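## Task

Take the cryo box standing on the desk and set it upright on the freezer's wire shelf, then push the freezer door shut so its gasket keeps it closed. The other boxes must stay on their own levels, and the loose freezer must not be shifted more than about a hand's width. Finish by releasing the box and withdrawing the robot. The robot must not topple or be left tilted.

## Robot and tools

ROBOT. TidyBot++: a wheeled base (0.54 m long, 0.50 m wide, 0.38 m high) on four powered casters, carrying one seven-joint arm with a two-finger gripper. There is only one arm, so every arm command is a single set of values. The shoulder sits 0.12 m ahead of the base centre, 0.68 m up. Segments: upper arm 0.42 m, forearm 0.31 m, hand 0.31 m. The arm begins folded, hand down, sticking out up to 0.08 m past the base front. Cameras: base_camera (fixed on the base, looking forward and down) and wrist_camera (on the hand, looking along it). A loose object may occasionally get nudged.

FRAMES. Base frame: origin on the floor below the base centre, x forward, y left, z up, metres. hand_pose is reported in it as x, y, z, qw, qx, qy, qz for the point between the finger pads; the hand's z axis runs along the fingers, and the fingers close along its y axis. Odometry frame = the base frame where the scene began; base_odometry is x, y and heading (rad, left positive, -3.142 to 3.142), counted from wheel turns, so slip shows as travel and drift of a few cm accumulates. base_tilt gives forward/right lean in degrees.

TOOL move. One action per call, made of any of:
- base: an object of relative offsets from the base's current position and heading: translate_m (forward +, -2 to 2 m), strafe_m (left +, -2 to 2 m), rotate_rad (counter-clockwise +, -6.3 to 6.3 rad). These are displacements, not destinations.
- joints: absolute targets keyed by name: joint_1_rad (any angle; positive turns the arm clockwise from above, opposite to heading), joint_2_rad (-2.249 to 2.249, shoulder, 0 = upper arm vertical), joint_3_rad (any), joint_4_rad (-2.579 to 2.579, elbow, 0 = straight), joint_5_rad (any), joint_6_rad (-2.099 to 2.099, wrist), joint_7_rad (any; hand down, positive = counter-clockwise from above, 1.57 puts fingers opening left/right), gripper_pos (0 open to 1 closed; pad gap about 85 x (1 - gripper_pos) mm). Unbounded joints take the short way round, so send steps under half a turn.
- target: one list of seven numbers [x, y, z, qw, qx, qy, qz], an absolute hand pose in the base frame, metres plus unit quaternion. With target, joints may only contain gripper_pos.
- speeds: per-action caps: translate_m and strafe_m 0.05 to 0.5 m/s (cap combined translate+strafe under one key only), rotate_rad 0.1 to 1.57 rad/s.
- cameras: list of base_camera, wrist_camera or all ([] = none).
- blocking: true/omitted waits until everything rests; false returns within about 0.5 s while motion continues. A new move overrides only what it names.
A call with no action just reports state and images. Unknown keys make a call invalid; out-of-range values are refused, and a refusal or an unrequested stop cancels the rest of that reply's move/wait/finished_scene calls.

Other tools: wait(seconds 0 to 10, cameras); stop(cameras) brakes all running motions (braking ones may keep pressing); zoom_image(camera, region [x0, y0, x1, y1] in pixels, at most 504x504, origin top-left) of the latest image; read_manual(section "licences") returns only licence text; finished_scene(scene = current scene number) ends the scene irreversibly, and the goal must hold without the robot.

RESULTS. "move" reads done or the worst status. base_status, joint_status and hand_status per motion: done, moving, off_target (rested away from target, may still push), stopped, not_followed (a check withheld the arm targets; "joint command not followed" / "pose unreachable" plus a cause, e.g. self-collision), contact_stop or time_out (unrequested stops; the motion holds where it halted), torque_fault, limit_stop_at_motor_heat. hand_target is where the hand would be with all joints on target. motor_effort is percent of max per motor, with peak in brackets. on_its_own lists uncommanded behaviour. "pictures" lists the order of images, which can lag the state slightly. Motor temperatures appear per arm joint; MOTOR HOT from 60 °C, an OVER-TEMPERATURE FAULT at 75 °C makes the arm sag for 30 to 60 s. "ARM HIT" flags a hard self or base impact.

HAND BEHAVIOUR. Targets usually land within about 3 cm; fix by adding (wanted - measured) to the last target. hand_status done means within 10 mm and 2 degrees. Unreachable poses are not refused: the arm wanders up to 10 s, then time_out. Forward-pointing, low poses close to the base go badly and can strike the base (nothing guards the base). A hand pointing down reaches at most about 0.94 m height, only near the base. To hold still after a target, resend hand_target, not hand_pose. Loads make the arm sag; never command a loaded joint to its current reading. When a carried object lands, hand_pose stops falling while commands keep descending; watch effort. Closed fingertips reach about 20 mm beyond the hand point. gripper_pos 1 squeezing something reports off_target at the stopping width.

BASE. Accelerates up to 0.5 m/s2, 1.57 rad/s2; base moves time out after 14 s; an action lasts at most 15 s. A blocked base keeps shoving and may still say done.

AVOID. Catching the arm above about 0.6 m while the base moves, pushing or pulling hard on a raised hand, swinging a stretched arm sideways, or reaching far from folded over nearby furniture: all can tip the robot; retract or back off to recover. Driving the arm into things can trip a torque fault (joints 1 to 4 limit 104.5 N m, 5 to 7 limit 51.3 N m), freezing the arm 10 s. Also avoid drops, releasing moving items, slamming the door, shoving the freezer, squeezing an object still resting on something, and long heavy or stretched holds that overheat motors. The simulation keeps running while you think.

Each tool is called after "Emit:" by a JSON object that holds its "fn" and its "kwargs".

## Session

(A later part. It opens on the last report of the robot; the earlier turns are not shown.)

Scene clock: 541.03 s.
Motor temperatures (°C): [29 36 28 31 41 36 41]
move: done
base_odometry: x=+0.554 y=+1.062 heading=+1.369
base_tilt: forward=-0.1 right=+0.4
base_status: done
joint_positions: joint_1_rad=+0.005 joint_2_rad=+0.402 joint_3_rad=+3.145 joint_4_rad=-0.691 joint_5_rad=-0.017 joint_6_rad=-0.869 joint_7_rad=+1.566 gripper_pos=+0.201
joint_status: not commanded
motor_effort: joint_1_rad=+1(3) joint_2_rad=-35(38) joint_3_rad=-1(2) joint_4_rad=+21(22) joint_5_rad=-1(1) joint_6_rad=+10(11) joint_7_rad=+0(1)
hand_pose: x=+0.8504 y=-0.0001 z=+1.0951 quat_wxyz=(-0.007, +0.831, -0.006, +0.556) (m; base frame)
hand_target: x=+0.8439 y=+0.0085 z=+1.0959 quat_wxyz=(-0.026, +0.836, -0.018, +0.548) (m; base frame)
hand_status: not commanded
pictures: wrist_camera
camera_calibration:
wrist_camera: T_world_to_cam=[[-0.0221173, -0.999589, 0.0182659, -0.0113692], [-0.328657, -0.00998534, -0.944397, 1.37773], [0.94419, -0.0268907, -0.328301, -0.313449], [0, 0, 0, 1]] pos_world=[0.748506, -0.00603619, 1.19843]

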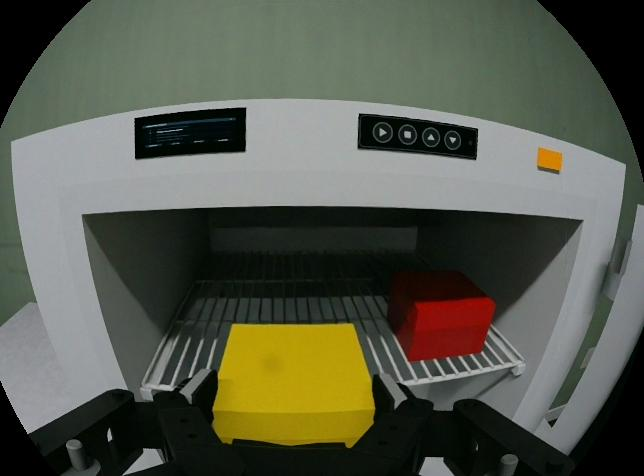

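Emit:
{"fn": "move", "kwargs": {"base": {"translate_m": -0.01, "strafe_m": -0.028, "rotate_rad": 0.05}, "speeds": {"translate_m": 0.1, "rotate_rad": 0.15}, "cameras": ["wrist_camera"]}}

Emit:
{"fn": "zoom_image", "kwargs": {"camera": "wrist_camera", "region": [100, 180, 560, 420]}}

Scene clock: 647.37 s.
Motor temperatures (°C): [29 36 28 31 41 36 41]
move: done
base_odometry: x=+0.579 y=+1.046 heading=+1.419
base_tilt: forward=-0.1 right=+0.4
base_status: done
joint_positions: joint_1_rad=+0.004 joint_2_rad=+0.401 joint_3_rad=+3.145 joint_4_rad=-0.691 joint_5_rad=-0.017 joint_6_rad=-0.870 joint_7_rad=+1.566 gripper_pos=+0.201
joint_status: not commanded
motor_effort: joint_1_rad=+1(5) joint_2_rad=-35(38) joint_3_rad=-1(4) joint_4_rad=+21(21) joint_5_rad=-1(2) joint_6_rad=+10(11) joint_7_rad=+0(1)
hand_pose: x=+0.8501 y=+0.0007 z=+1.0956 quat_wxyz=(-0.007, +0.831, -0.006, +0.556) (m; base frame)
hand_target: x=+0.8439 y=+0.0085 z=+1.0959 quat_wxyz=(-0.026, +0.836, -0.018, +0.548) (m; base frame)
hand_status: not commanded
pictures: wrist_camera
camera_calibration:
wrist_camera: T_world_to_cam=[[-0.0210569, -0.999611, 0.018264, -0.0115077], [-0.328333, -0.0103408, -0.944506, 1.37791], [0.944327, -0.0258851, -0.327987, -0.313396], [0, 0, 0, 1]] pos_world=[0.748119, -0.00536674, 1.19886]

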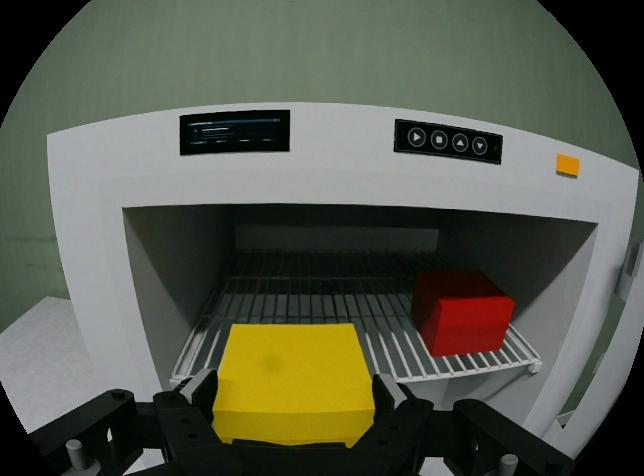

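Scaled by 1.096.

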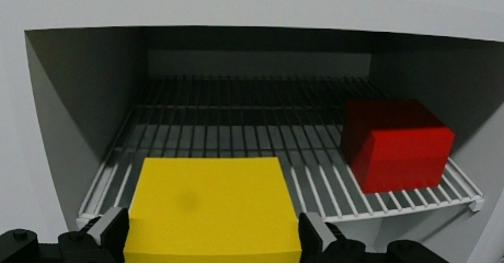

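Emit:
{"fn": "move", "kwargs": {"base": {"translate_m": 0.131}, "speeds": {"translate_m": 0.1}, "cameras": ["wrist_camera"]}}

Scene clock: 663.10 s.
Motor temperatures (°C): [29 36 28 31 41 36 41]
move: done
base_odometry: x=+0.599 y=+1.176 heading=+1.419
base_tilt: forward=-0.1 right=+0.4
base_status: done
joint_positions: joint_1_rad=+0.004 joint_2_rad=+0.402 joint_3_rad=+3.145 joint_4_rad=-0.690 joint_5_rad=-0.017 joint_6_rad=-0.870 joint_7_rad=+1.566 gripper_pos=+0.201
joint_status: not commanded
motor_effort: joint_1_rad=+0(2) joint_2_rad=-36(37) joint_3_rad=-1(2) joint_4_rad=+21(22) joint_5_rad=-1(1) joint_6_rad=+10(11) joint_7_rad=+1(1)
hand_pose: x=+0.8503 y=+0.0007 z=+1.0950 quat_wxyz=(-0.007, +0.831, -0.006, +0.556) (m; base frame)
hand_target: x=+0.8439 y=+0.0085 z=+1.0959 quat_wxyz=(-0.026, +0.836, -0.018, +0.548) (m; base frame)
hand_status: not commanded
pictures: wrist_camera
camera_calibration:
wrist_camera: T_world_to_cam=[[-0.0210229, -0.999612, 0.0182896, -0.0115468], [-0.329443, -0.0103457, -0.944119, 1.37797], [0.943941, -0.0258735, -0.329097, -0.312263], [0, 0, 0, 1]] pos_world=[0.748478, -0.00536559, 1.19842]

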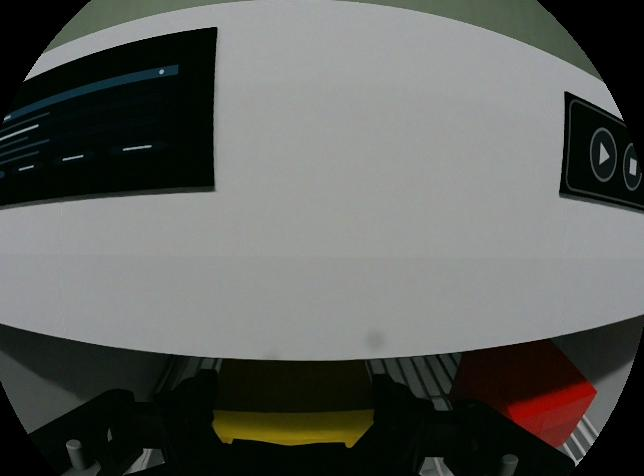

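Emit:
{"fn": "move", "kwargs": {"joints": {"joint_2_rad": 0.382, "joint_4_rad": -0.79, "joint_6_rad": -0.757}, "cameras": []}}

Scene clock: 697.20 s.
Motor temperatures (°C): [29 36 28 31 41 36 41]
move: done
base_odometry: x=+0.599 y=+1.176 heading=+1.419
base_tilt: forward=-0.1 right=+0.4
base_status: not commanded
joint_positions: joint_1_rad=+0.004 joint_2_rad=+0.389 joint_3_rad=+3.145 joint_4_rad=-0.766 joint_5_rad=-0.017 joint_6_rad=-0.798 joint_7_rad=+1.566 gripper_pos=+0.201
joint_status: all done
motor_effort: joint_1_rad=+1(2) joint_2_rad=-33(35) joint_3_rad=-1(2) joint_4_rad=+20(21) joint_5_rad=-1(1) joint_6_rad=+9(11) joint_7_rad=+0(1)
hand_pose: x=+0.8551 y=+0.0003 z=+1.0818 quat_wxyz=(-0.007, +0.829, -0.006, +0.560) (m; base frame)
hand_target: x=+0.8570 y=+0.0076 z=+1.0853 quat_wxyz=(-0.026, +0.821, -0.020, +0.569) (m; base frame)
hand_status: not commanded
pictures: none
No camera images: "cameras" was empty.

Emit:
{"fn": "move", "kwargs": {"joints": {"joint_2_rad": 0.366, "joint_4_rad": -0.838, "joint_6_rad": -0.72}, "cameras": []}}

Emit:
{"fn": "move", "kwargs": {"joints": {"joint_2_rad": 0.362, "joint_4_rad": -0.862, "joint_6_rad": -0.70}, "cameras": ["wrist_camera"]}}

Scene clock: 708.47 s.
Motor temperatures (°C): [29 36 28 31 41 36 41]
move: done
base_odometry: x=+0.599 y=+1.176 heading=+1.419
base_tilt: forward=-0.1 right=+0.4
base_status: not commanded
joint_positions: joint_1_rad=+0.004 joint_2_rad=+0.369 joint_3_rad=+3.145 joint_4_rad=-0.811 joint_5_rad=-0.017 joint_6_rad=-0.760 joint_7_rad=+1.566 gripper_pos=+0.201
joint_status: all done
motor_effort: joint_1_rad=+2(2) joint_2_rad=-32(33) joint_3_rad=-1(2) joint_4_rad=+20(20) joint_5_rad=-1(1) joint_6_rad=+9(9) joint_7_rad=+0(1)
hand_pose: x=+0.8518 y=+0.0002 z=+1.0818 quat_wxyz=(-0.007, +0.825, -0.006, +0.565) (m; base frame)
hand_target: x=+0.8551 y=+0.0073 z=+1.0799 quat_wxyz=(-0.026, +0.820, -0.020, +0.571) (m; base frame)
hand_status: not commanded
pictures: none
No camera images: "cameras" was empty.

Scene clock: 709.07 s.
Motor temperatures (°C): [29 36 28 31 41 36 41]
move: done
base_odometry: x=+0.599 y=+1.176 heading=+1.419
base_tilt: forward=-0.1 right=+0.4
base_status: not commanded
joint_positions: joint_1_rad=+0.004 joint_2_rad=+0.361 joint_3_rad=+3.145 joint_4_rad=-0.833 joint_5_rad=-0.017 joint_6_rad=-0.737 joint_7_rad=+1.566 gripper_pos=+0.201
joint_status: all done
motor_effort: joint_1_rad=+1(2) joint_2_rad=-31(32) joint_3_rad=-1(1) joint_4_rad=+19(19) joint_5_rad=-1(1) joint_6_rad=+7(9) joint_7_rad=+1(1)
hand_pose: x=+0.8512 y=+0.0001 z=+1.0817 quat_wxyz=(-0.007, +0.822, -0.007, +0.569) (m; base frame)
hand_target: x=+0.8557 y=+0.0071 z=+1.0746 quat_wxyz=(-0.026, +0.820, -0.021, +0.571) (m; base frame)
hand_status: not commanded
pictures: wrist_camera
camera_calibration:
wrist_camera: T_world_to_cam=[[-0.0236642, -0.99958, 0.0167393, -0.0079608], [-0.299269, -0.0088932, -0.954127, 1.35081], [0.953875, -0.0275882, -0.298933, -0.358585], [0, 0, 0, 1]] pos_world=[0.746111, -0.00583717, 1.18178]

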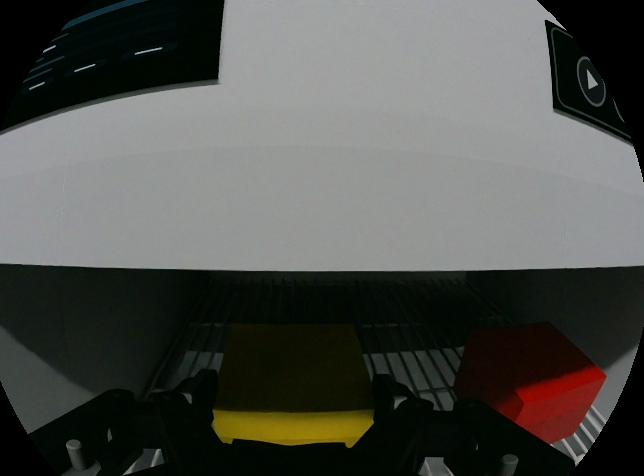

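Emit:
{"fn": "move", "kwargs": {"joints": {"joint_2_rad": 0.375, "joint_4_rad": -0.862}, "cameras": []}}

Scene clock: 735.20 s.
Motor temperatures (°C): [29 36 28 31 41 36 41]
move: done
base_odometry: x=+0.599 y=+1.176 heading=+1.419
base_tilt: forward=-0.1 right=+0.4
base_status: not commanded
joint_positions: joint_1_rad=+0.004 joint_2_rad=+0.361 joint_3_rad=+3.145 joint_4_rad=-0.833 joint_5_rad=-0.017 joint_6_rad=-0.737 joint_7_rad=+1.566 gripper_pos=+0.201
joint_status: all done
motor_effort: joint_1_rad=+2(3) joint_2_rad=-31(31) joint_3_rad=-1(1) joint_4_rad=+18(19) joint_5_rad=-1(1) joint_6_rad=+8(8) joint_7_rad=+0(1)
hand_pose: x=+0.8513 y=+0.0001 z=+1.0816 quat_wxyz=(-0.007, +0.822, -0.007, +0.569) (m; base frame)
hand_target: x=+0.8608 y=+0.0071 z=+1.0649 quat_wxyz=(-0.026, +0.824, -0.021, +0.566) (m; base frame)
hand_status: not commanded
pictures: none
No camera images: "cameras" was empty.

Emit:
{"fn": "move", "kwargs": {"joints": {"joint_2_rad": 0.388, "joint_4_rad": -0.862}, "cameras": ["wrist_camera"]}}

Scene clock: 739.00 s.
Motor temperatures (°C): [29 36 28 31 41 36 41]
move: done
base_odometry: x=+0.599 y=+1.176 heading=+1.419
base_tilt: forward=-0.1 right=+0.4
base_status: not commanded
joint_positions: joint_1_rad=+0.004 joint_2_rad=+0.362 joint_3_rad=+3.145 joint_4_rad=-0.833 joint_5_rad=-0.017 joint_6_rad=-0.735 joint_7_rad=+1.566 gripper_pos=+0.201
joint_status: all done
motor_effort: joint_1_rad=+1(2) joint_2_rad=-29(31) joint_3_rad=+0(1) joint_4_rad=+18(19) joint_5_rad=-1(1) joint_6_rad=+7(8) joint_7_rad=+0(1)
hand_pose: x=+0.8518 y=+0.0001 z=+1.0814 quat_wxyz=(-0.007, +0.822, -0.007, +0.569) (m; base frame)
hand_target: x=+0.8657 y=+0.0071 z=+1.0553 quat_wxyz=(-0.026, +0.827, -0.021, +0.561) (m; base frame)
hand_status: not commanded
pictures: wrist_camera
camera_calibration:
wrist_camera: T_world_to_cam=[[-0.0237047, -0.999579, 0.0167182, -0.00789509], [-0.298562, -0.00888142, -0.954349, 1.35037], [0.954096, -0.0276139, -0.298226, -0.360184], [0, 0, 0, 1]] pos_world=[0.746632, -0.00584466, 1.18144]

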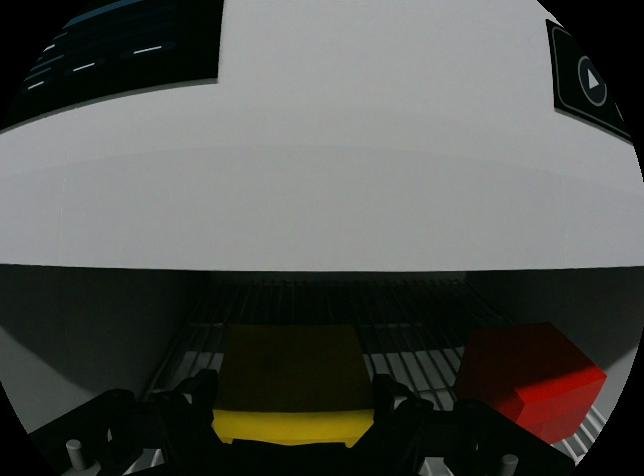

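Emit:
{"fn": "zoom_image", "kwargs": {"camera": "wrist_camera", "region": [130, 270, 480, 476]}}

Scaled by 1.440.

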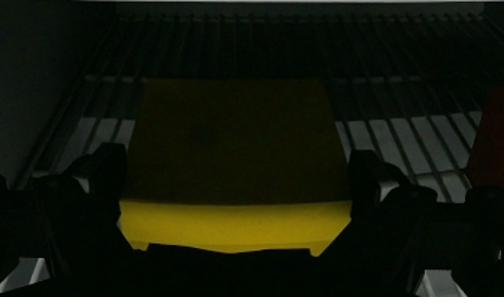

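Emit:
{"fn": "move", "kwargs": {"joints": {"joint_2_rad": 0.376, "joint_6_rad": -0.80}, "cameras": []}}

Scene clock: 759.80 s.
Motor temperatures (°C): [29 36 28 31 41 36 41]
move: done
base_odometry: x=+0.599 y=+1.176 heading=+1.419
base_tilt: forward=-0.1 right=+0.4
base_status: not commanded
joint_positions: joint_1_rad=+0.004 joint_2_rad=+0.348 joint_3_rad=+3.145 joint_4_rad=-0.831 joint_5_rad=-0.017 joint_6_rad=-0.774 joint_7_rad=+1.566 gripper_pos=+0.201
joint_status: all done
motor_effort: joint_1_rad=+1(2) joint_2_rad=-27(30) joint_3_rad=-1(1) joint_4_rad=+16(18) joint_5_rad=-1(2) joint_6_rad=+6(9) joint_7_rad=+0(1)
hand_pose: x=+0.8417 y=+0.0003 z=+1.0813 quat_wxyz=(-0.007, +0.829, -0.006, +0.560) (m; base frame)
hand_target: x=+0.8485 y=+0.0078 z=+1.0357 quat_wxyz=(-0.025, +0.851, -0.021, +0.524) (m; base frame)
hand_status: not commanded
pictures: none
No camera images: "cameras" was empty.

Emit:
{"fn": "move", "kwargs": {"joints": {"joint_2_rad": 0.397, "joint_4_rad": -0.717, "joint_6_rad": -0.873}, "cameras": []}}

Emit:
{"fn": "move", "kwargs": {"joints": {"joint_2_rad": 0.385, "joint_4_rad": -0.79, "joint_6_rad": -0.757}, "cameras": ["wrist_camera"]}}

Scene clock: 785.33 s.
Motor temperatures (°C): [29 36 28 31 41 36 41]
move: done
base_odometry: x=+0.599 y=+1.176 heading=+1.419
base_tilt: forward=-0.1 right=+0.4
base_status: not commanded
joint_positions: joint_1_rad=+0.004 joint_2_rad=+0.389 joint_3_rad=+3.145 joint_4_rad=-0.740 joint_5_rad=-0.017 joint_6_rad=-0.835 joint_7_rad=+1.566 gripper_pos=+0.201
joint_status: all done
motor_effort: joint_1_rad=+1(2) joint_2_rad=-34(35) joint_3_rad=-1(2) joint_4_rad=+21(22) joint_5_rad=-1(2) joint_6_rad=+10(11) joint_7_rad=+0(1)
hand_pose: x=+0.8505 y=+0.0005 z=+1.0858 quat_wxyz=(-0.007, +0.832, -0.006, +0.555) (m; base frame)
hand_target: x=+0.8485 y=+0.0083 z=+1.0827 quat_wxyz=(-0.026, +0.838, -0.019, +0.545) (m; base frame)
hand_status: not commanded
pictures: none
No camera images: "cameras" was empty.

Scene clock: 786.17 s.
Motor temperatures (°C): [29 36 28 31 41 36 41]
move: done
base_odometry: x=+0.599 y=+1.176 heading=+1.419
base_tilt: forward=-0.1 right=+0.4
base_status: not commanded
joint_positions: joint_1_rad=+0.004 joint_2_rad=+0.388 joint_3_rad=+3.145 joint_4_rad=-0.773 joint_5_rad=-0.017 joint_6_rad=-0.787 joint_7_rad=+1.566 gripper_pos=+0.201
joint_status: all done
motor_effort: joint_1_rad=+1(2) joint_2_rad=-33(36) joint_3_rad=-1(2) joint_4_rad=+20(22) joint_5_rad=-1(1) joint_6_rad=+9(11) joint_7_rad=+0(1)
hand_pose: x=+0.8559 y=+0.0003 z=+1.0819 quat_wxyz=(-0.007, +0.827, -0.006, +0.562) (m; base frame)
hand_target: x=+0.8582 y=+0.0076 z=+1.0830 quat_wxyz=(-0.026, +0.822, -0.020, +0.568) (m; base frame)
hand_status: not commanded
pictures: wrist_camera
camera_calibration:
wrist_camera: T_world_to_cam=[[-0.0225729, -0.999593, 0.017421, -0.00931138], [-0.315684, -0.00940725, -0.948818, 1.36075], [0.948596, -0.0269171, -0.315344, -0.340709], [0, 0, 0, 1]] pos_world=[0.752553, -0.00567756, 1.18383]

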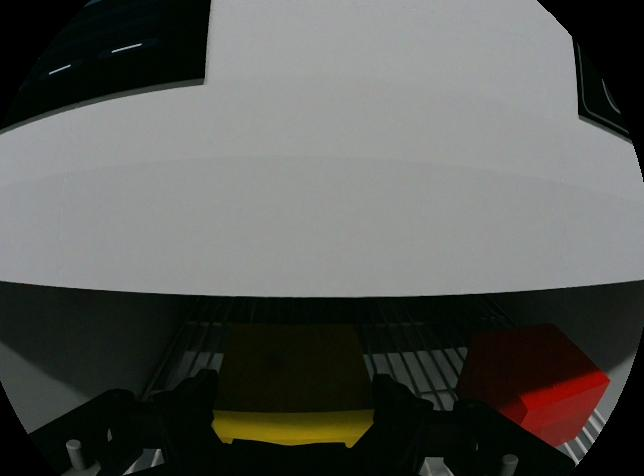

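Emit:
{"fn": "move", "kwargs": {"joints": {"joint_2_rad": 0.395, "joint_4_rad": -0.805}, "cameras": []}}

Scene clock: 792.50 s.
Motor temperatures (°C): [29 36 28 31 41 36 41]
move: done
base_odometry: x=+0.599 y=+1.176 heading=+1.419
base_tilt: forward=-0.1 right=+0.4
base_status: not commanded
joint_positions: joint_1_rad=+0.004 joint_2_rad=+0.387 joint_3_rad=+3.145 joint_4_rad=-0.776 joint_5_rad=-0.017 joint_6_rad=-0.785 joint_7_rad=+1.566 gripper_pos=+0.201
joint_status: all done
motor_effort: joint_1_rad=+2(2) joint_2_rad=-31(34) joint_3_rad=-1(2) joint_4_rad=+18(21) joint_5_rad=-1(1) joint_6_rad=+7(10) joint_7_rad=+0(1)
hand_pose: x=+0.8560 y=+0.0003 z=+1.0817 quat_wxyz=(-0.007, +0.827, -0.006, +0.562) (m; base frame)
hand_target: x=+0.8622 y=+0.0076 z=+1.0669 quat_wxyz=(-0.026, +0.829, -0.020, +0.558) (m; base frame)
hand_status: not commanded
pictures: none
No camera images: "cameras" was empty.

Emit:
{"fn": "move", "kwargs": {"joints": {"joint_2_rad": 0.386, "joint_4_rad": -0.79}, "cameras": []}}

Emit:
{"fn": "move", "kwargs": {"joints": {"gripper_pos": 0.0}, "cameras": ["wrist_camera"]}}

Emit:
{"fn": "zoom_image", "kwargs": {"camera": "wrist_camera", "region": [130, 270, 480, 476]}}

Scene clock: 800.97 s.
Motor temperatures (°C): [29 36 28 31 41 36 41]
move: done
base_odometry: x=+0.599 y=+1.176 heading=+1.419
base_tilt: forward=-0.1 right=+0.4
base_status: not commanded
joint_positions: joint_1_rad=+0.004 joint_2_rad=+0.387 joint_3_rad=+3.145 joint_4_rad=-0.776 joint_5_rad=-0.017 joint_6_rad=-0.785 joint_7_rad=+1.566 gripper_pos=+0.201
joint_status: all done
motor_effort: joint_1_rad=+0(2) joint_2_rad=-34(34) joint_3_rad=-1(2) joint_4_rad=+20(21) joint_5_rad=-1(1) joint_6_rad=+10(10) joint_7_rad=+0(1)
hand_pose: x=+0.8558 y=+0.0003 z=+1.0819 quat_wxyz=(-0.007, +0.827, -0.006, +0.562) (m; base frame)
hand_target: x=+0.8586 y=+0.0076 z=+1.0823 quat_wxyz=(-0.026, +0.823, -0.020, +0.568) (m; base frame)
hand_status: not commanded
pictures: none
No camera images: "cameras" was empty.

Scene clock: 801.77 s.
Motor temperatures (°C): [29 36 28 31 41 36 41]
move: done
base_odometry: x=+0.599 y=+1.176 heading=+1.419
base_tilt: forward=-0.1 right=+0.4
base_status: not commanded
joint_positions: joint_1_rad=+0.004 joint_2_rad=+0.387 joint_3_rad=+3.145 joint_4_rad=-0.776 joint_5_rad=-0.017 joint_6_rad=-0.785 joint_7_rad=+1.566 gripper_pos=+0.000
joint_status: all done
motor_effort: joint_1_rad=+1(2) joint_2_rad=-33(35) joint_3_rad=-1(2) joint_4_rad=+20(22) joint_5_rad=-1(1) joint_6_rad=+9(10) joint_7_rad=+0(1)
hand_pose: x=+0.8558 y=+0.0003 z=+1.0819 quat_wxyz=(-0.007, +0.827, -0.006, +0.562) (m; base frame)
hand_target: x=+0.8586 y=+0.0076 z=+1.0823 quat_wxyz=(-0.026, +0.823, -0.020, +0.568) (m; base frame)
hand_status: not commanded
pictures: wrist_camera
camera_calibration:
wrist_camera: T_world_to_cam=[[-0.0226245, -0.999593, 0.0173895, -0.00924392], [-0.31491, -0.00938308, -0.949075, 1.36028], [0.948852, -0.0269485, -0.314569, -0.341725], [0, 0, 0, 1]] pos_world=[0.752403, -0.00568551, 1.18367]

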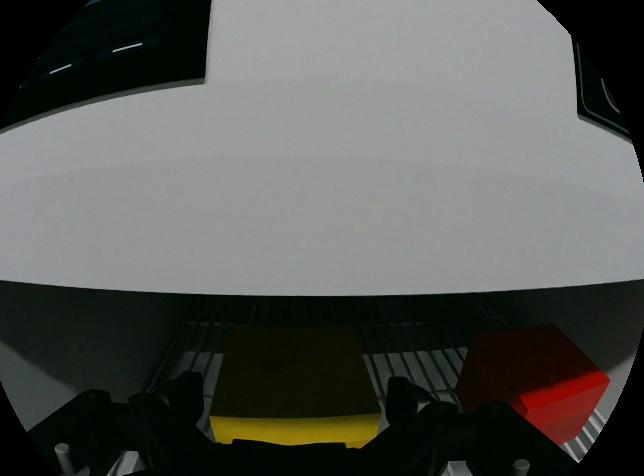

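Scaled by 1.440.

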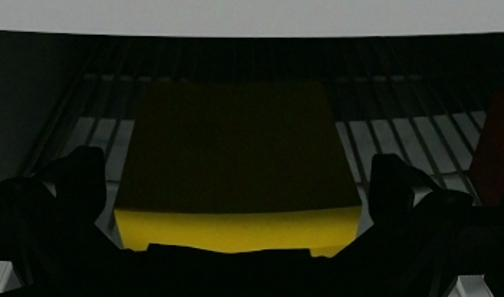

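Emit:
{"fn": "move", "kwargs": {"base": {"translate_m": -0.32}, "speeds": {"translate_m": 0.15}, "cameras": ["wrist_camera"]}}

Emit:
{"fn": "zoom_image", "kwargs": {"camera": "wrist_camera", "region": [160, 150, 500, 370]}}

Scene clock: 809.87 s.
Motor temperatures (°C): [29 36 28 31 41 36 41]
move: done
base_odometry: x=+0.550 y=+0.860 heading=+1.418
base_tilt: forward=-0.1 right=+0.4
base_status: done
joint_positions: joint_1_rad=+0.004 joint_2_rad=+0.379 joint_3_rad=+3.145 joint_4_rad=-0.776 joint_5_rad=-0.017 joint_6_rad=-0.785 joint_7_rad=+1.566 gripper_pos=+0.000
joint_status: not commanded
motor_effort: joint_1_rad=+1(2) joint_2_rad=-32(37) joint_3_rad=-1(2) joint_4_rad=+20(21) joint_5_rad=-1(1) joint_6_rad=+10(10) joint_7_rad=+0(1)
hand_pose: x=+0.8528 y=+0.0003 z=+1.0874 quat_wxyz=(-0.007, +0.825, -0.006, +0.565) (m; base frame)
hand_target: x=+0.8586 y=+0.0076 z=+1.0823 quat_wxyz=(-0.026, +0.823, -0.020, +0.568) (m; base frame)
hand_status: not commanded
pictures: wrist_camera
camera_calibration:
wrist_camera: T_world_to_cam=[[-0.0227543, -0.999592, 0.0172509, -0.00913423], [-0.307789, -0.00941296, -0.951408, 1.36102], [0.951183, -0.0269583, -0.307449, -0.346845], [0, 0, 0, 1]] pos_world=[0.748612, -0.00566958, 1.18841]

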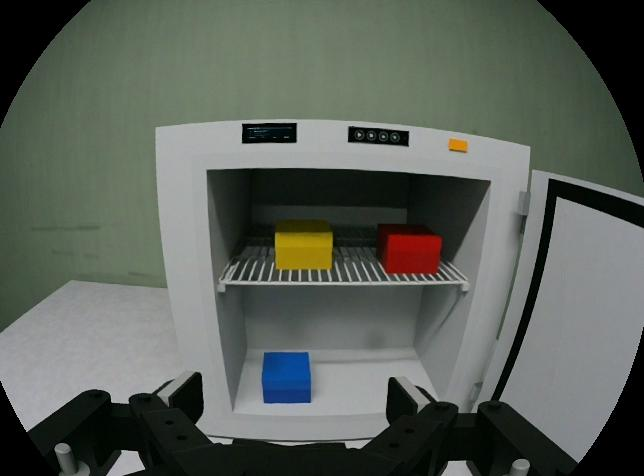

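Scaled by 1.482.

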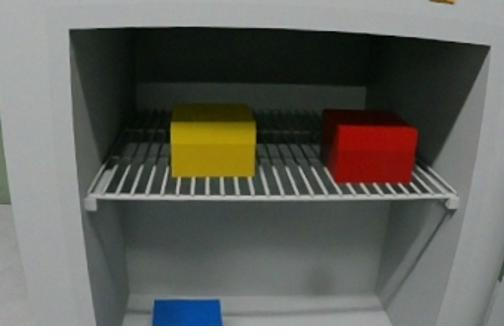

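Emit:
{"fn": "move", "kwargs": {"base": {"translate_m": -0.395}, "joints": {"joint_2_rad": 0.42, "joint_4_rad": -1.785, "joint_6_rad": 0.60, "gripper_pos": 1.0}, "cameras": []}}

Emit:
{"fn": "move", "kwargs": {"base": {"strafe_m": -0.473}, "cameras": ["wrist_camera"]}}

Scene clock: 852.87 s.
Motor temperatures (°C): [29 36 28 31 41 36 41]
move: done
base_odometry: x=+0.490 y=+0.469 heading=+1.417
base_tilt: forward=-0.1 right=+0.4
base_status: done
joint_positions: joint_1_rad=+0.004 joint_2_rad=+0.401 joint_3_rad=+3.145 joint_4_rad=-1.761 joint_5_rad=-0.017 joint_6_rad=+0.547 joint_7_rad=+1.566 gripper_pos=+0.999
joint_status: all done
motor_effort: joint_1_rad=+0(3) joint_2_rad=-32(37) joint_3_rad=-1(2) joint_4_rad=+19(23) joint_5_rad=-1(1) joint_6_rad=+10(11) joint_7_rad=+0(1)
hand_pose: x=+0.8552 y=-0.0065 z=+0.8799 quat_wxyz=(-0.001, +0.723, -0.012, +0.691) (m; base frame)
hand_target: x=+0.8549 y=-0.0042 z=+0.8690 quat_wxyz=(-0.017, +0.719, -0.030, +0.695) (m; base frame)
hand_status: not commanded
pictures: none
No camera images: "cameras" was empty.

Scene clock: 855.17 s.
Motor temperatures (°C): [29 36 28 31 41 36 41]
move: done
base_odometry: x=+0.958 y=+0.397 heading=+1.417
base_tilt: forward=-0.1 right=+0.4
base_status: done
joint_positions: joint_1_rad=+0.007 joint_2_rad=+0.402 joint_3_rad=+3.145 joint_4_rad=-1.762 joint_5_rad=-0.017 joint_6_rad=+0.549 joint_7_rad=+1.566 gripper_pos=+0.999
joint_status: not commanded
motor_effort: joint_1_rad=+1(4) joint_2_rad=-33(33) joint_3_rad=-1(4) joint_4_rad=+19(19) joint_5_rad=-1(1) joint_6_rad=+9(11) joint_7_rad=+0(1)
hand_pose: x=+0.8552 y=-0.0086 z=+0.8797 quat_wxyz=(+0.000, +0.722, -0.013, +0.691) (m; base frame)
hand_target: x=+0.8549 y=-0.0042 z=+0.8690 quat_wxyz=(-0.017, +0.719, -0.030, +0.695) (m; base frame)
hand_status: not commanded
pictures: wrist_camera
camera_calibration:
wrist_camera: T_world_to_cam=[[-0.0510096, -0.998648, 0.00996829, 0.0161983], [0.011736, -0.01058, -0.999875, 0.933429], [0.998629, -0.0508862, 0.0122599, -0.735273], [0, 0, 0, 1]] pos_world=[0.724137, -0.0113632, 0.942166]

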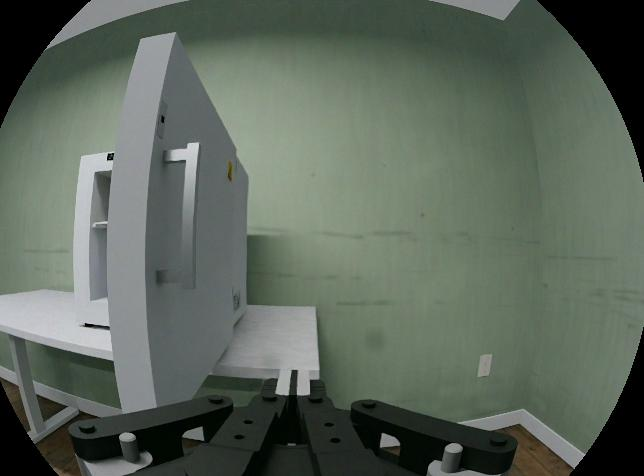

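Emit:
{"fn": "move", "kwargs": {"base": {"translate_m": 0.27}, "speeds": {"translate_m": 0.3}, "joints": {"joint_2_rad": 0.432, "joint_4_rad": -1.80, "joint_6_rad": 0.61}, "cameras": ["wrist_camera"]}}

Scene clock: 870.00 s.
Motor temperatures (°C): [29 36 28 31 41 36 41]
move: done
base_odometry: x=+1.000 y=+0.663 heading=+1.416
base_tilt: forward=-0.1 right=+0.4
base_status: done
joint_positions: joint_1_rad=+0.007 joint_2_rad=+0.419 joint_3_rad=+3.145 joint_4_rad=-1.782 joint_5_rad=-0.017 joint_6_rad=+0.563 joint_7_rad=+1.566 gripper_pos=+0.999
joint_status: all done
motor_effort: joint_1_rad=+1(2) joint_2_rad=-33(35) joint_3_rad=-1(2) joint_4_rad=+18(20) joint_5_rad=-1(1) joint_6_rad=+10(11) joint_7_rad=+0(1)
hand_pose: x=+0.8548 y=-0.0087 z=+0.8596 quat_wxyz=(+0.001, +0.730, -0.013, +0.683) (m; base frame)
hand_target: x=+0.8541 y=-0.0042 z=+0.8549 quat_wxyz=(-0.016, +0.724, -0.030, +0.689) (m; base frame)
hand_status: not commanded
pictures: wrist_camera
camera_calibration:
wrist_camera: T_world_to_cam=[[-0.0509674, -0.998638, 0.0111301, 0.0152807], [-0.0119307, -0.010535, -0.999873, 0.933599], [0.998629, -0.0510937, -0.0113775, -0.714246], [0, 0, 0, 1]] pos_world=[0.725184, -0.0113982, 0.925184]

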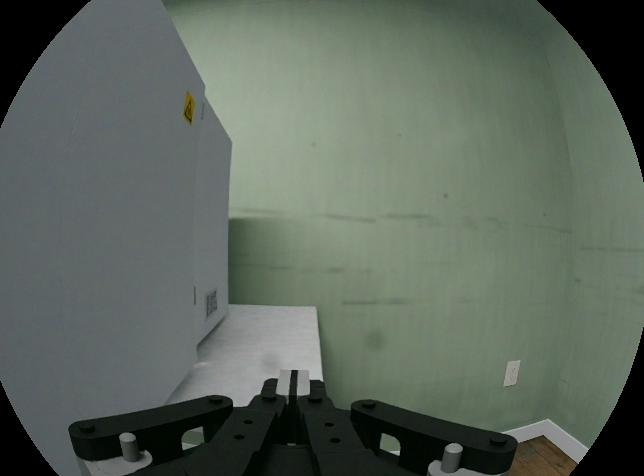

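Emit:
{"fn": "move", "kwargs": {"base": {"translate_m": 0.04, "strafe_m": 0.3}, "speeds": {"translate_m": 0.2}, "cameras": ["wrist_camera"]}}

Scene clock: 876.50 s.
Motor temperatures (°C): [29 36 28 31 41 36 41]
move: done
base_odometry: x=+0.709 y=+0.749 heading=+1.416
base_tilt: forward=-0.1 right=+0.4
base_status: done
joint_positions: joint_1_rad=+0.000 joint_2_rad=+0.419 joint_3_rad=+3.145 joint_4_rad=-1.782 joint_5_rad=-0.018 joint_6_rad=+0.564 joint_7_rad=+1.566 gripper_pos=+0.999
joint_status: not commanded
motor_effort: joint_1_rad=+0(4) joint_2_rad=-32(33) joint_3_rad=-1(6) joint_4_rad=+19(19) joint_5_rad=-1(1) joint_6_rad=+10(10) joint_7_rad=+0(1)
hand_pose: x=+0.8548 y=-0.0038 z=+0.8596 quat_wxyz=(-0.002, +0.730, -0.011, +0.683) (m; base frame)
hand_target: x=+0.8541 y=-0.0042 z=+0.8549 quat_wxyz=(-0.016, +0.724, -0.030, +0.689) (m; base frame)
hand_status: not commanded
pictures: wrist_camera
camera_calibration:
wrist_camera: T_world_to_cam=[[-0.0445672, -0.998947, 0.0108749, 0.0148968], [-0.011645, -0.0103655, -0.999878, 0.933454], [0.998939, -0.0446884, -0.0111708, -0.714447], [0, 0, 0, 1]] pos_world=[0.725222, -0.00737061, 0.925198]

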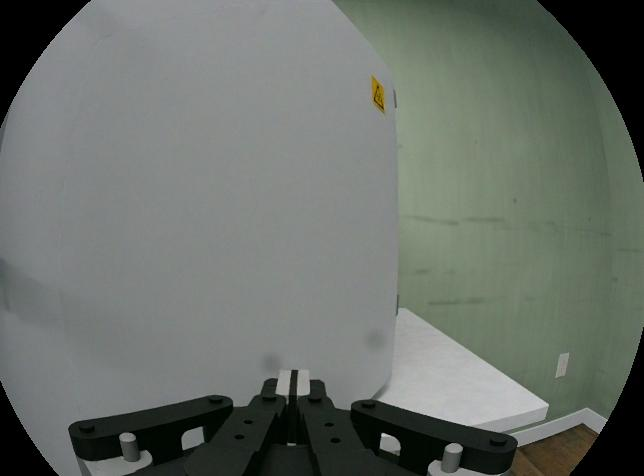

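Emit:
{"fn": "move", "kwargs": {"base": {"translate_m": 0.12, "strafe_m": 0.2}, "speeds": {"translate_m": 0.2}, "cameras": ["wrist_camera"]}}

Scene clock: 887.07 s.
Motor temperatures (°C): [29 36 28 31 41 36 41]
move: done
base_odometry: x=+0.530 y=+0.899 heading=+1.416
base_tilt: forward=-0.1 right=+0.4
base_status: done
joint_positions: joint_1_rad=-0.001 joint_2_rad=+0.420 joint_3_rad=+3.146 joint_4_rad=-1.784 joint_5_rad=-0.019 joint_6_rad=+0.565 joint_7_rad=+1.566 gripper_pos=+0.999
joint_status: not commanded
motor_effort: joint_1_rad=+1(7) joint_2_rad=-33(35) joint_3_rad=-1(9) joint_4_rad=+19(21) joint_5_rad=-1(2) joint_6_rad=+10(11) joint_7_rad=+1(1)
hand_pose: x=+0.8547 y=-0.0038 z=+0.8586 quat_wxyz=(-0.002, +0.731, -0.012, +0.682) (m; base frame)
hand_target: x=+0.8541 y=-0.0042 z=+0.8549 quat_wxyz=(-0.016, +0.724, -0.030, +0.689) (m; base frame)
hand_status: not commanded
pictures: wrist_camera
camera_calibration:
wrist_camera: T_world_to_cam=[[-0.0451467, -0.99893, 0.0100083, 0.0161519], [-0.0127245, -0.00944272, -0.999874, 0.933338], [0.998899, -0.0452683, -0.0122846, -0.713376], [0, 0, 0, 1]] pos_world=[0.725196, -0.00734541, 0.924296]

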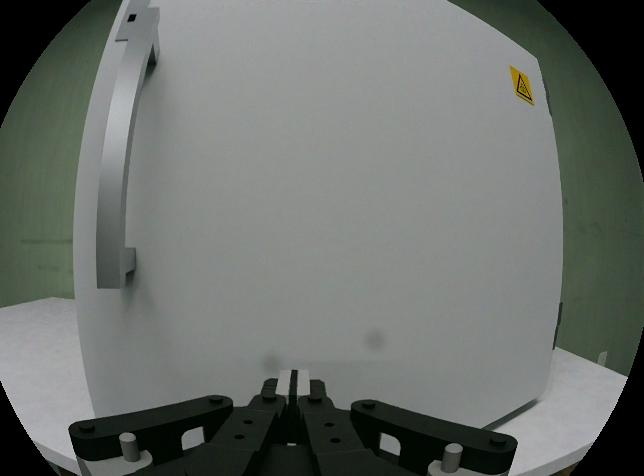

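Emit:
{"fn": "move", "kwargs": {"base": {"translate_m": -0.03}, "joints": {"joint_2_rad": 0.33, "joint_4_rad": -1.66, "joint_6_rad": 0.385}, "cameras": []}}

Emit:
{"fn": "move", "kwargs": {"base": {"translate_m": 0.13}, "speeds": {"translate_m": 0.15}, "cameras": ["wrist_camera"]}}

Scene clock: 896.03 s.
Motor temperatures (°C): [29 36 28 31 41 36 41]
move: done
base_odometry: x=+0.525 y=+0.869 heading=+1.416
base_tilt: forward=-0.1 right=+0.4
base_status: done
joint_positions: joint_1_rad=-0.001 joint_2_rad=+0.321 joint_3_rad=+3.146 joint_4_rad=-1.663 joint_5_rad=-0.019 joint_6_rad=+0.432 joint_7_rad=+1.566 gripper_pos=+0.999
joint_status: all done
motor_effort: joint_1_rad=+1(3) joint_2_rad=-31(37) joint_3_rad=-1(2) joint_4_rad=+21(22) joint_5_rad=-1(1) joint_6_rad=+10(11) joint_7_rad=+0(1)
hand_pose: x=+0.8509 y=-0.0033 z=+0.9604 quat_wxyz=(-0.003, +0.701, -0.011, +0.714) (m; base frame)
hand_target: x=+0.8536 y=-0.0024 z=+0.9412 quat_wxyz=(-0.020, +0.719, -0.029, +0.695) (m; base frame)
hand_status: not commanded
pictures: none
No camera images: "cameras" was empty.

Scene clock: 897.57 s.
Motor temperatures (°C): [29 36 28 31 41 36 41]
move: done
base_odometry: x=+0.545 y=+0.997 heading=+1.417
base_tilt: forward=-0.1 right=+0.4
base_status: done
joint_positions: joint_1_rad=-0.001 joint_2_rad=+0.325 joint_3_rad=+3.146 joint_4_rad=-1.664 joint_5_rad=-0.019 joint_6_rad=+0.430 joint_7_rad=+1.566 gripper_pos=+0.999
joint_status: not commanded
motor_effort: joint_1_rad=+0(3) joint_2_rad=-32(34) joint_3_rad=-1(2) joint_4_rad=+21(23) joint_5_rad=-1(1) joint_6_rad=+10(11) joint_7_rad=+0(1)
hand_pose: x=+0.8518 y=-0.0033 z=+0.9570 quat_wxyz=(-0.003, +0.703, -0.011, +0.712) (m; base frame)
hand_target: x=+0.8536 y=-0.0024 z=+0.9412 quat_wxyz=(-0.020, +0.719, -0.029, +0.695) (m; base frame)
hand_status: not commanded
pictures: wrist_camera
camera_calibration:
wrist_camera: T_world_to_cam=[[-0.0437888, -0.999028, 0.00500076, 0.0191711], [0.0682329, -0.00798454, -0.997637, 0.960612], [0.996708, -0.0433442, 0.0685163, -0.784759], [0, 0, 0, 1]] pos_world=[0.71747, -0.00719217, 1.01202]

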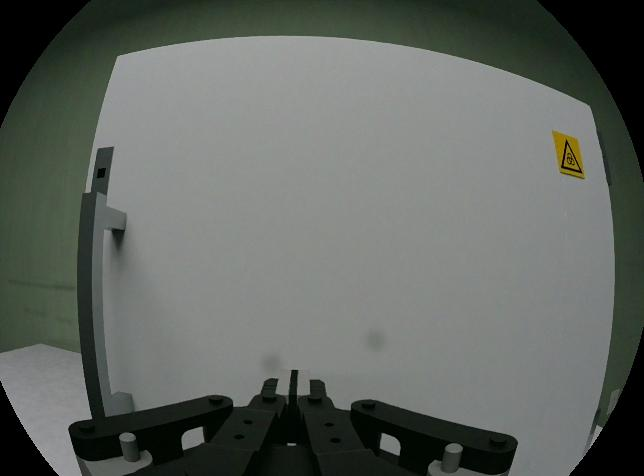

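Emit:
{"fn": "move", "kwargs": {"base": {"translate_m": 0.045}, "speeds": {"translate_m": 0.1}, "cameras": ["wrist_camera"]}}

Scene clock: 902.87 s.
Motor temperatures (°C): [29 36 28 31 41 36 41]
move: done
base_odometry: x=+0.552 y=+1.042 heading=+1.417
base_tilt: forward=-0.1 right=+0.4
base_status: done
joint_positions: joint_1_rad=-0.001 joint_2_rad=+0.324 joint_3_rad=+3.146 joint_4_rad=-1.664 joint_5_rad=-0.019 joint_6_rad=+0.430 joint_7_rad=+1.566 gripper_pos=+0.999
joint_status: not commanded
motor_effort: joint_1_rad=+1(2) joint_2_rad=-31(34) joint_3_rad=-1(2) joint_4_rad=+21(22) joint_5_rad=-1(1) joint_6_rad=+10(10) joint_7_rad=+1(1)
hand_pose: x=+0.8516 y=-0.0033 z=+0.9575 quat_wxyz=(-0.003, +0.702, -0.011, +0.712) (m; base frame)
hand_target: x=+0.8536 y=-0.0024 z=+0.9412 quat_wxyz=(-0.020, +0.719, -0.029, +0.695) (m; base frame)
hand_status: not commanded
pictures: wrist_camera
camera_calibration:
wrist_camera: T_world_to_cam=[[-0.0437841, -0.999029, 0.00497685, 0.0191793], [0.0686581, -0.00797883, -0.997608, 0.960728], [0.996679, -0.0433377, 0.0689408, -0.784942], [0, 0, 0, 1]] pos_world=[0.717213, -0.0071914, 1.01245]

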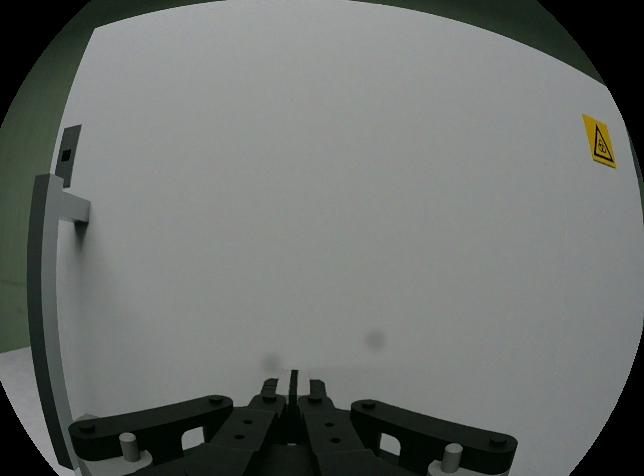

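Emit:
{"fn": "move", "kwargs": {"base": {"translate_m": 0.03}, "speeds": {"translate_m": 0.08}, "cameras": ["wrist_camera"]}}

Scene clock: 909.73 s.
Motor temperatures (°C): [29 36 28 31 41 36 41]
move: done
base_odometry: x=+0.556 y=+1.071 heading=+1.417
base_tilt: forward=-0.1 right=+0.4
base_status: done
joint_positions: joint_1_rad=-0.001 joint_2_rad=+0.258 joint_3_rad=+3.146 joint_4_rad=-1.724 joint_5_rad=-0.019 joint_6_rad=+0.394 joint_7_rad=+1.566 gripper_pos=+0.999
joint_status: not commanded
motor_effort: joint_1_rad=+2(3) joint_2_rad=-17(31) joint_3_rad=+1(2) joint_4_rad=+35(37) joint_5_rad=-1(2) joint_6_rad=+14(16) joint_7_rad=+0(1)
hand_pose: x=+0.8259 y=-0.0029 z=+0.9579 quat_wxyz=(-0.004, +0.713, -0.011, +0.701) (m; base frame)
hand_target: x=+0.8536 y=-0.0024 z=+0.9412 quat_wxyz=(-0.020, +0.719, -0.029, +0.695) (m; base frame)
hand_status: not commanded
pictures: wrist_camera
camera_calibration:
wrist_camera: T_world_to_cam=[[-0.0428023, -0.999068, 0.00562297, 0.0170002], [0.0391033, -0.00729903, -0.999209, 0.988807], [0.998318, -0.0425486, 0.0393792, -0.732327], [0, 0, 0, 1]] pos_world=[0.693157, -0.0069578, 1.01677]

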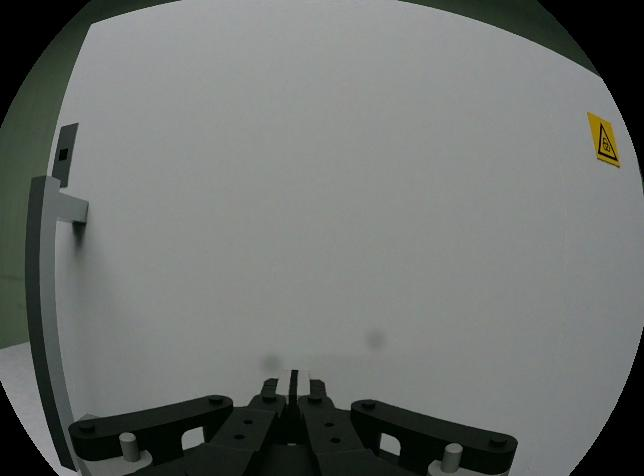

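Emit:
{"fn": "move", "kwargs": {"base": {"translate_m": -0.35}, "speeds": {"translate_m": 0.3}, "cameras": ["wrist_camera"]}}

Scene clock: 917.17 s.
Motor temperatures (°C): [29 36 28 31 41 36 41]
move: done
base_odometry: x=+0.502 y=+0.725 heading=+1.417
base_tilt: forward=-0.1 right=+0.4
base_status: done
joint_positions: joint_1_rad=+0.000 joint_2_rad=+0.325 joint_3_rad=+3.146 joint_4_rad=-1.657 joint_5_rad=-0.019 joint_6_rad=+0.394 joint_7_rad=+1.566 gripper_pos=+0.999
joint_status: not commanded
motor_effort: joint_1_rad=+1(3) joint_2_rad=-31(36) joint_3_rad=-1(4) joint_4_rad=+21(32) joint_5_rad=-1(1) joint_6_rad=+10(13) joint_7_rad=+0(1)
hand_pose: x=+0.8527 y=-0.0033 z=+0.9494 quat_wxyz=(-0.004, +0.713, -0.011, +0.701) (m; base frame)
hand_target: x=+0.8536 y=-0.0024 z=+0.9412 quat_wxyz=(-0.020, +0.719, -0.029, +0.695) (m; base frame)
hand_status: not commanded
pictures: wrist_camera
camera_calibration:
wrist_camera: T_world_to_cam=[[-0.0433053, -0.999044, 0.00591877, 0.0179524], [0.0384824, -0.00758796, -0.99923, 0.97985], [0.99832, -0.0430442, 0.0387742, -0.758262], [0, 0, 0, 1]] pos_world=[0.720059, -0.00726845, 1.00839]

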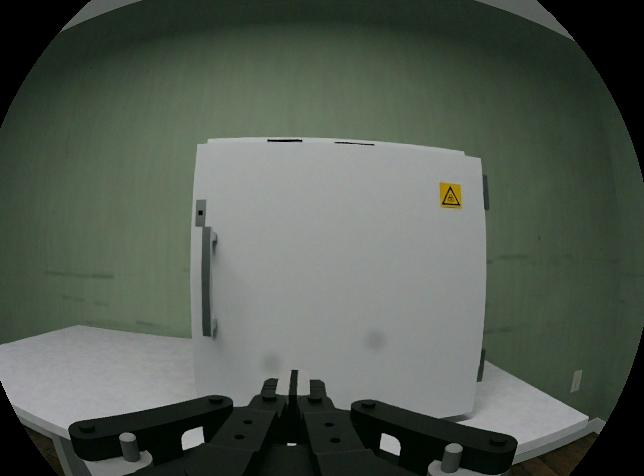

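Emit:
{"fn": "zoom_image", "kwargs": {"camera": "wrist_camera", "region": [170, 110, 510, 430]}}

Scaled by 1.482.

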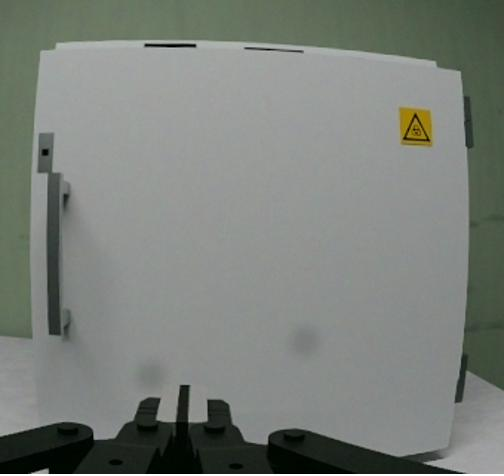

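Emit:
{"fn": "move", "kwargs": {"base": {"strafe_m": 0.6, "rotate_rad": -0.4}, "cameras": ["wrist_camera"]}}

Emit:
{"fn": "zoom_image", "kwargs": {"camera": "wrist_camera", "region": [170, 110, 510, 430]}}

Scene clock: 930.10 s.
Motor temperatures (°C): [28 36 28 31 41 36 41]
move: done
base_odometry: x=-0.091 y=+0.817 heading=+1.017
base_tilt: forward=-0.1 right=+0.4
base_status: done
joint_positions: joint_1_rad=+0.000 joint_2_rad=+0.325 joint_3_rad=+3.150 joint_4_rad=-1.657 joint_5_rad=-0.019 joint_6_rad=+0.394 joint_7_rad=+1.566 gripper_pos=+0.999
joint_status: not commanded
motor_effort: joint_1_rad=+1(5) joint_2_rad=-31(33) joint_3_rad=-1(5) joint_4_rad=+21(21) joint_5_rad=-1(1) joint_6_rad=+9(11) joint_7_rad=+0(1)
hand_pose: x=+0.8527 y=-0.0060 z=+0.9495 quat_wxyz=(-0.002, +0.713, -0.013, +0.701) (m; base frame)
hand_target: x=+0.8536 y=-0.0024 z=+0.9412 quat_wxyz=(-0.020, +0.719, -0.029, +0.695) (m; base frame)
hand_status: not commanded
pictures: wrist_camera
camera_calibration:
wrist_camera: T_world_to_cam=[[-0.0474296, -0.998849, 0.00708484, 0.0176501], [0.0385658, -0.0089187, -0.999216, 0.979815], [0.99813, -0.0471192, 0.0389444, -0.758396], [0, 0, 0, 1]] pos_world=[0.720027, -0.00936649, 1.00846]

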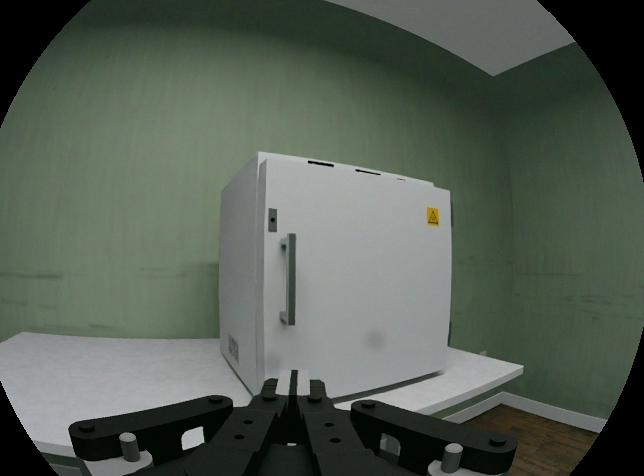

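Scaled by 1.482.

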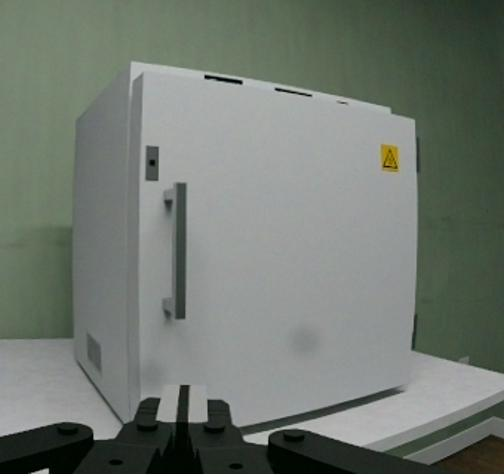

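Emit:
{"fn": "zoom_image", "kwargs": {"camera": "wrist_camera", "region": [215, 140, 335, 260]}}

Emit:
{"fn": "zoom_image", "kwargs": {"camera": "wrist_camera", "region": [215, 300, 335, 420]}}

Scaled by 4.200.

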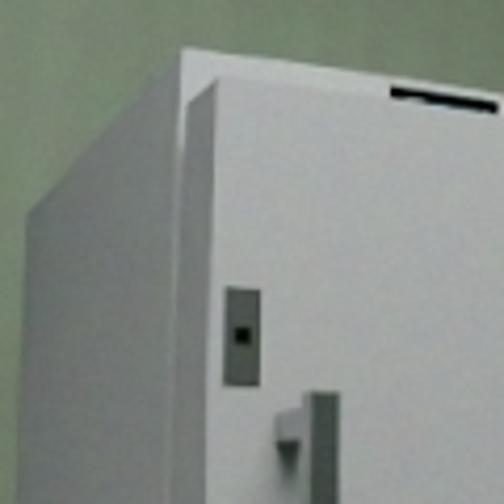

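Scaled by 4.200.

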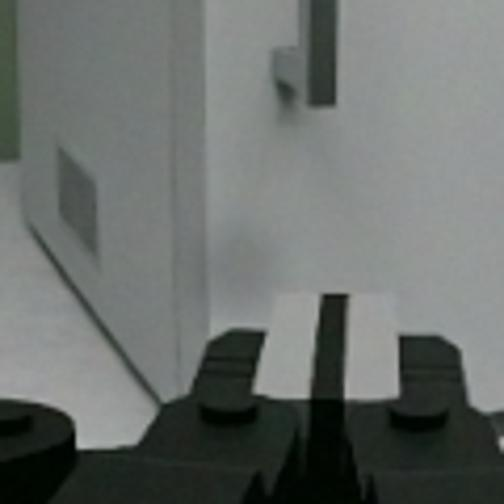

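Emit:
{"fn": "finished_scene", "kwargs": {"scene": 2}}

The scene is finished: the task was done.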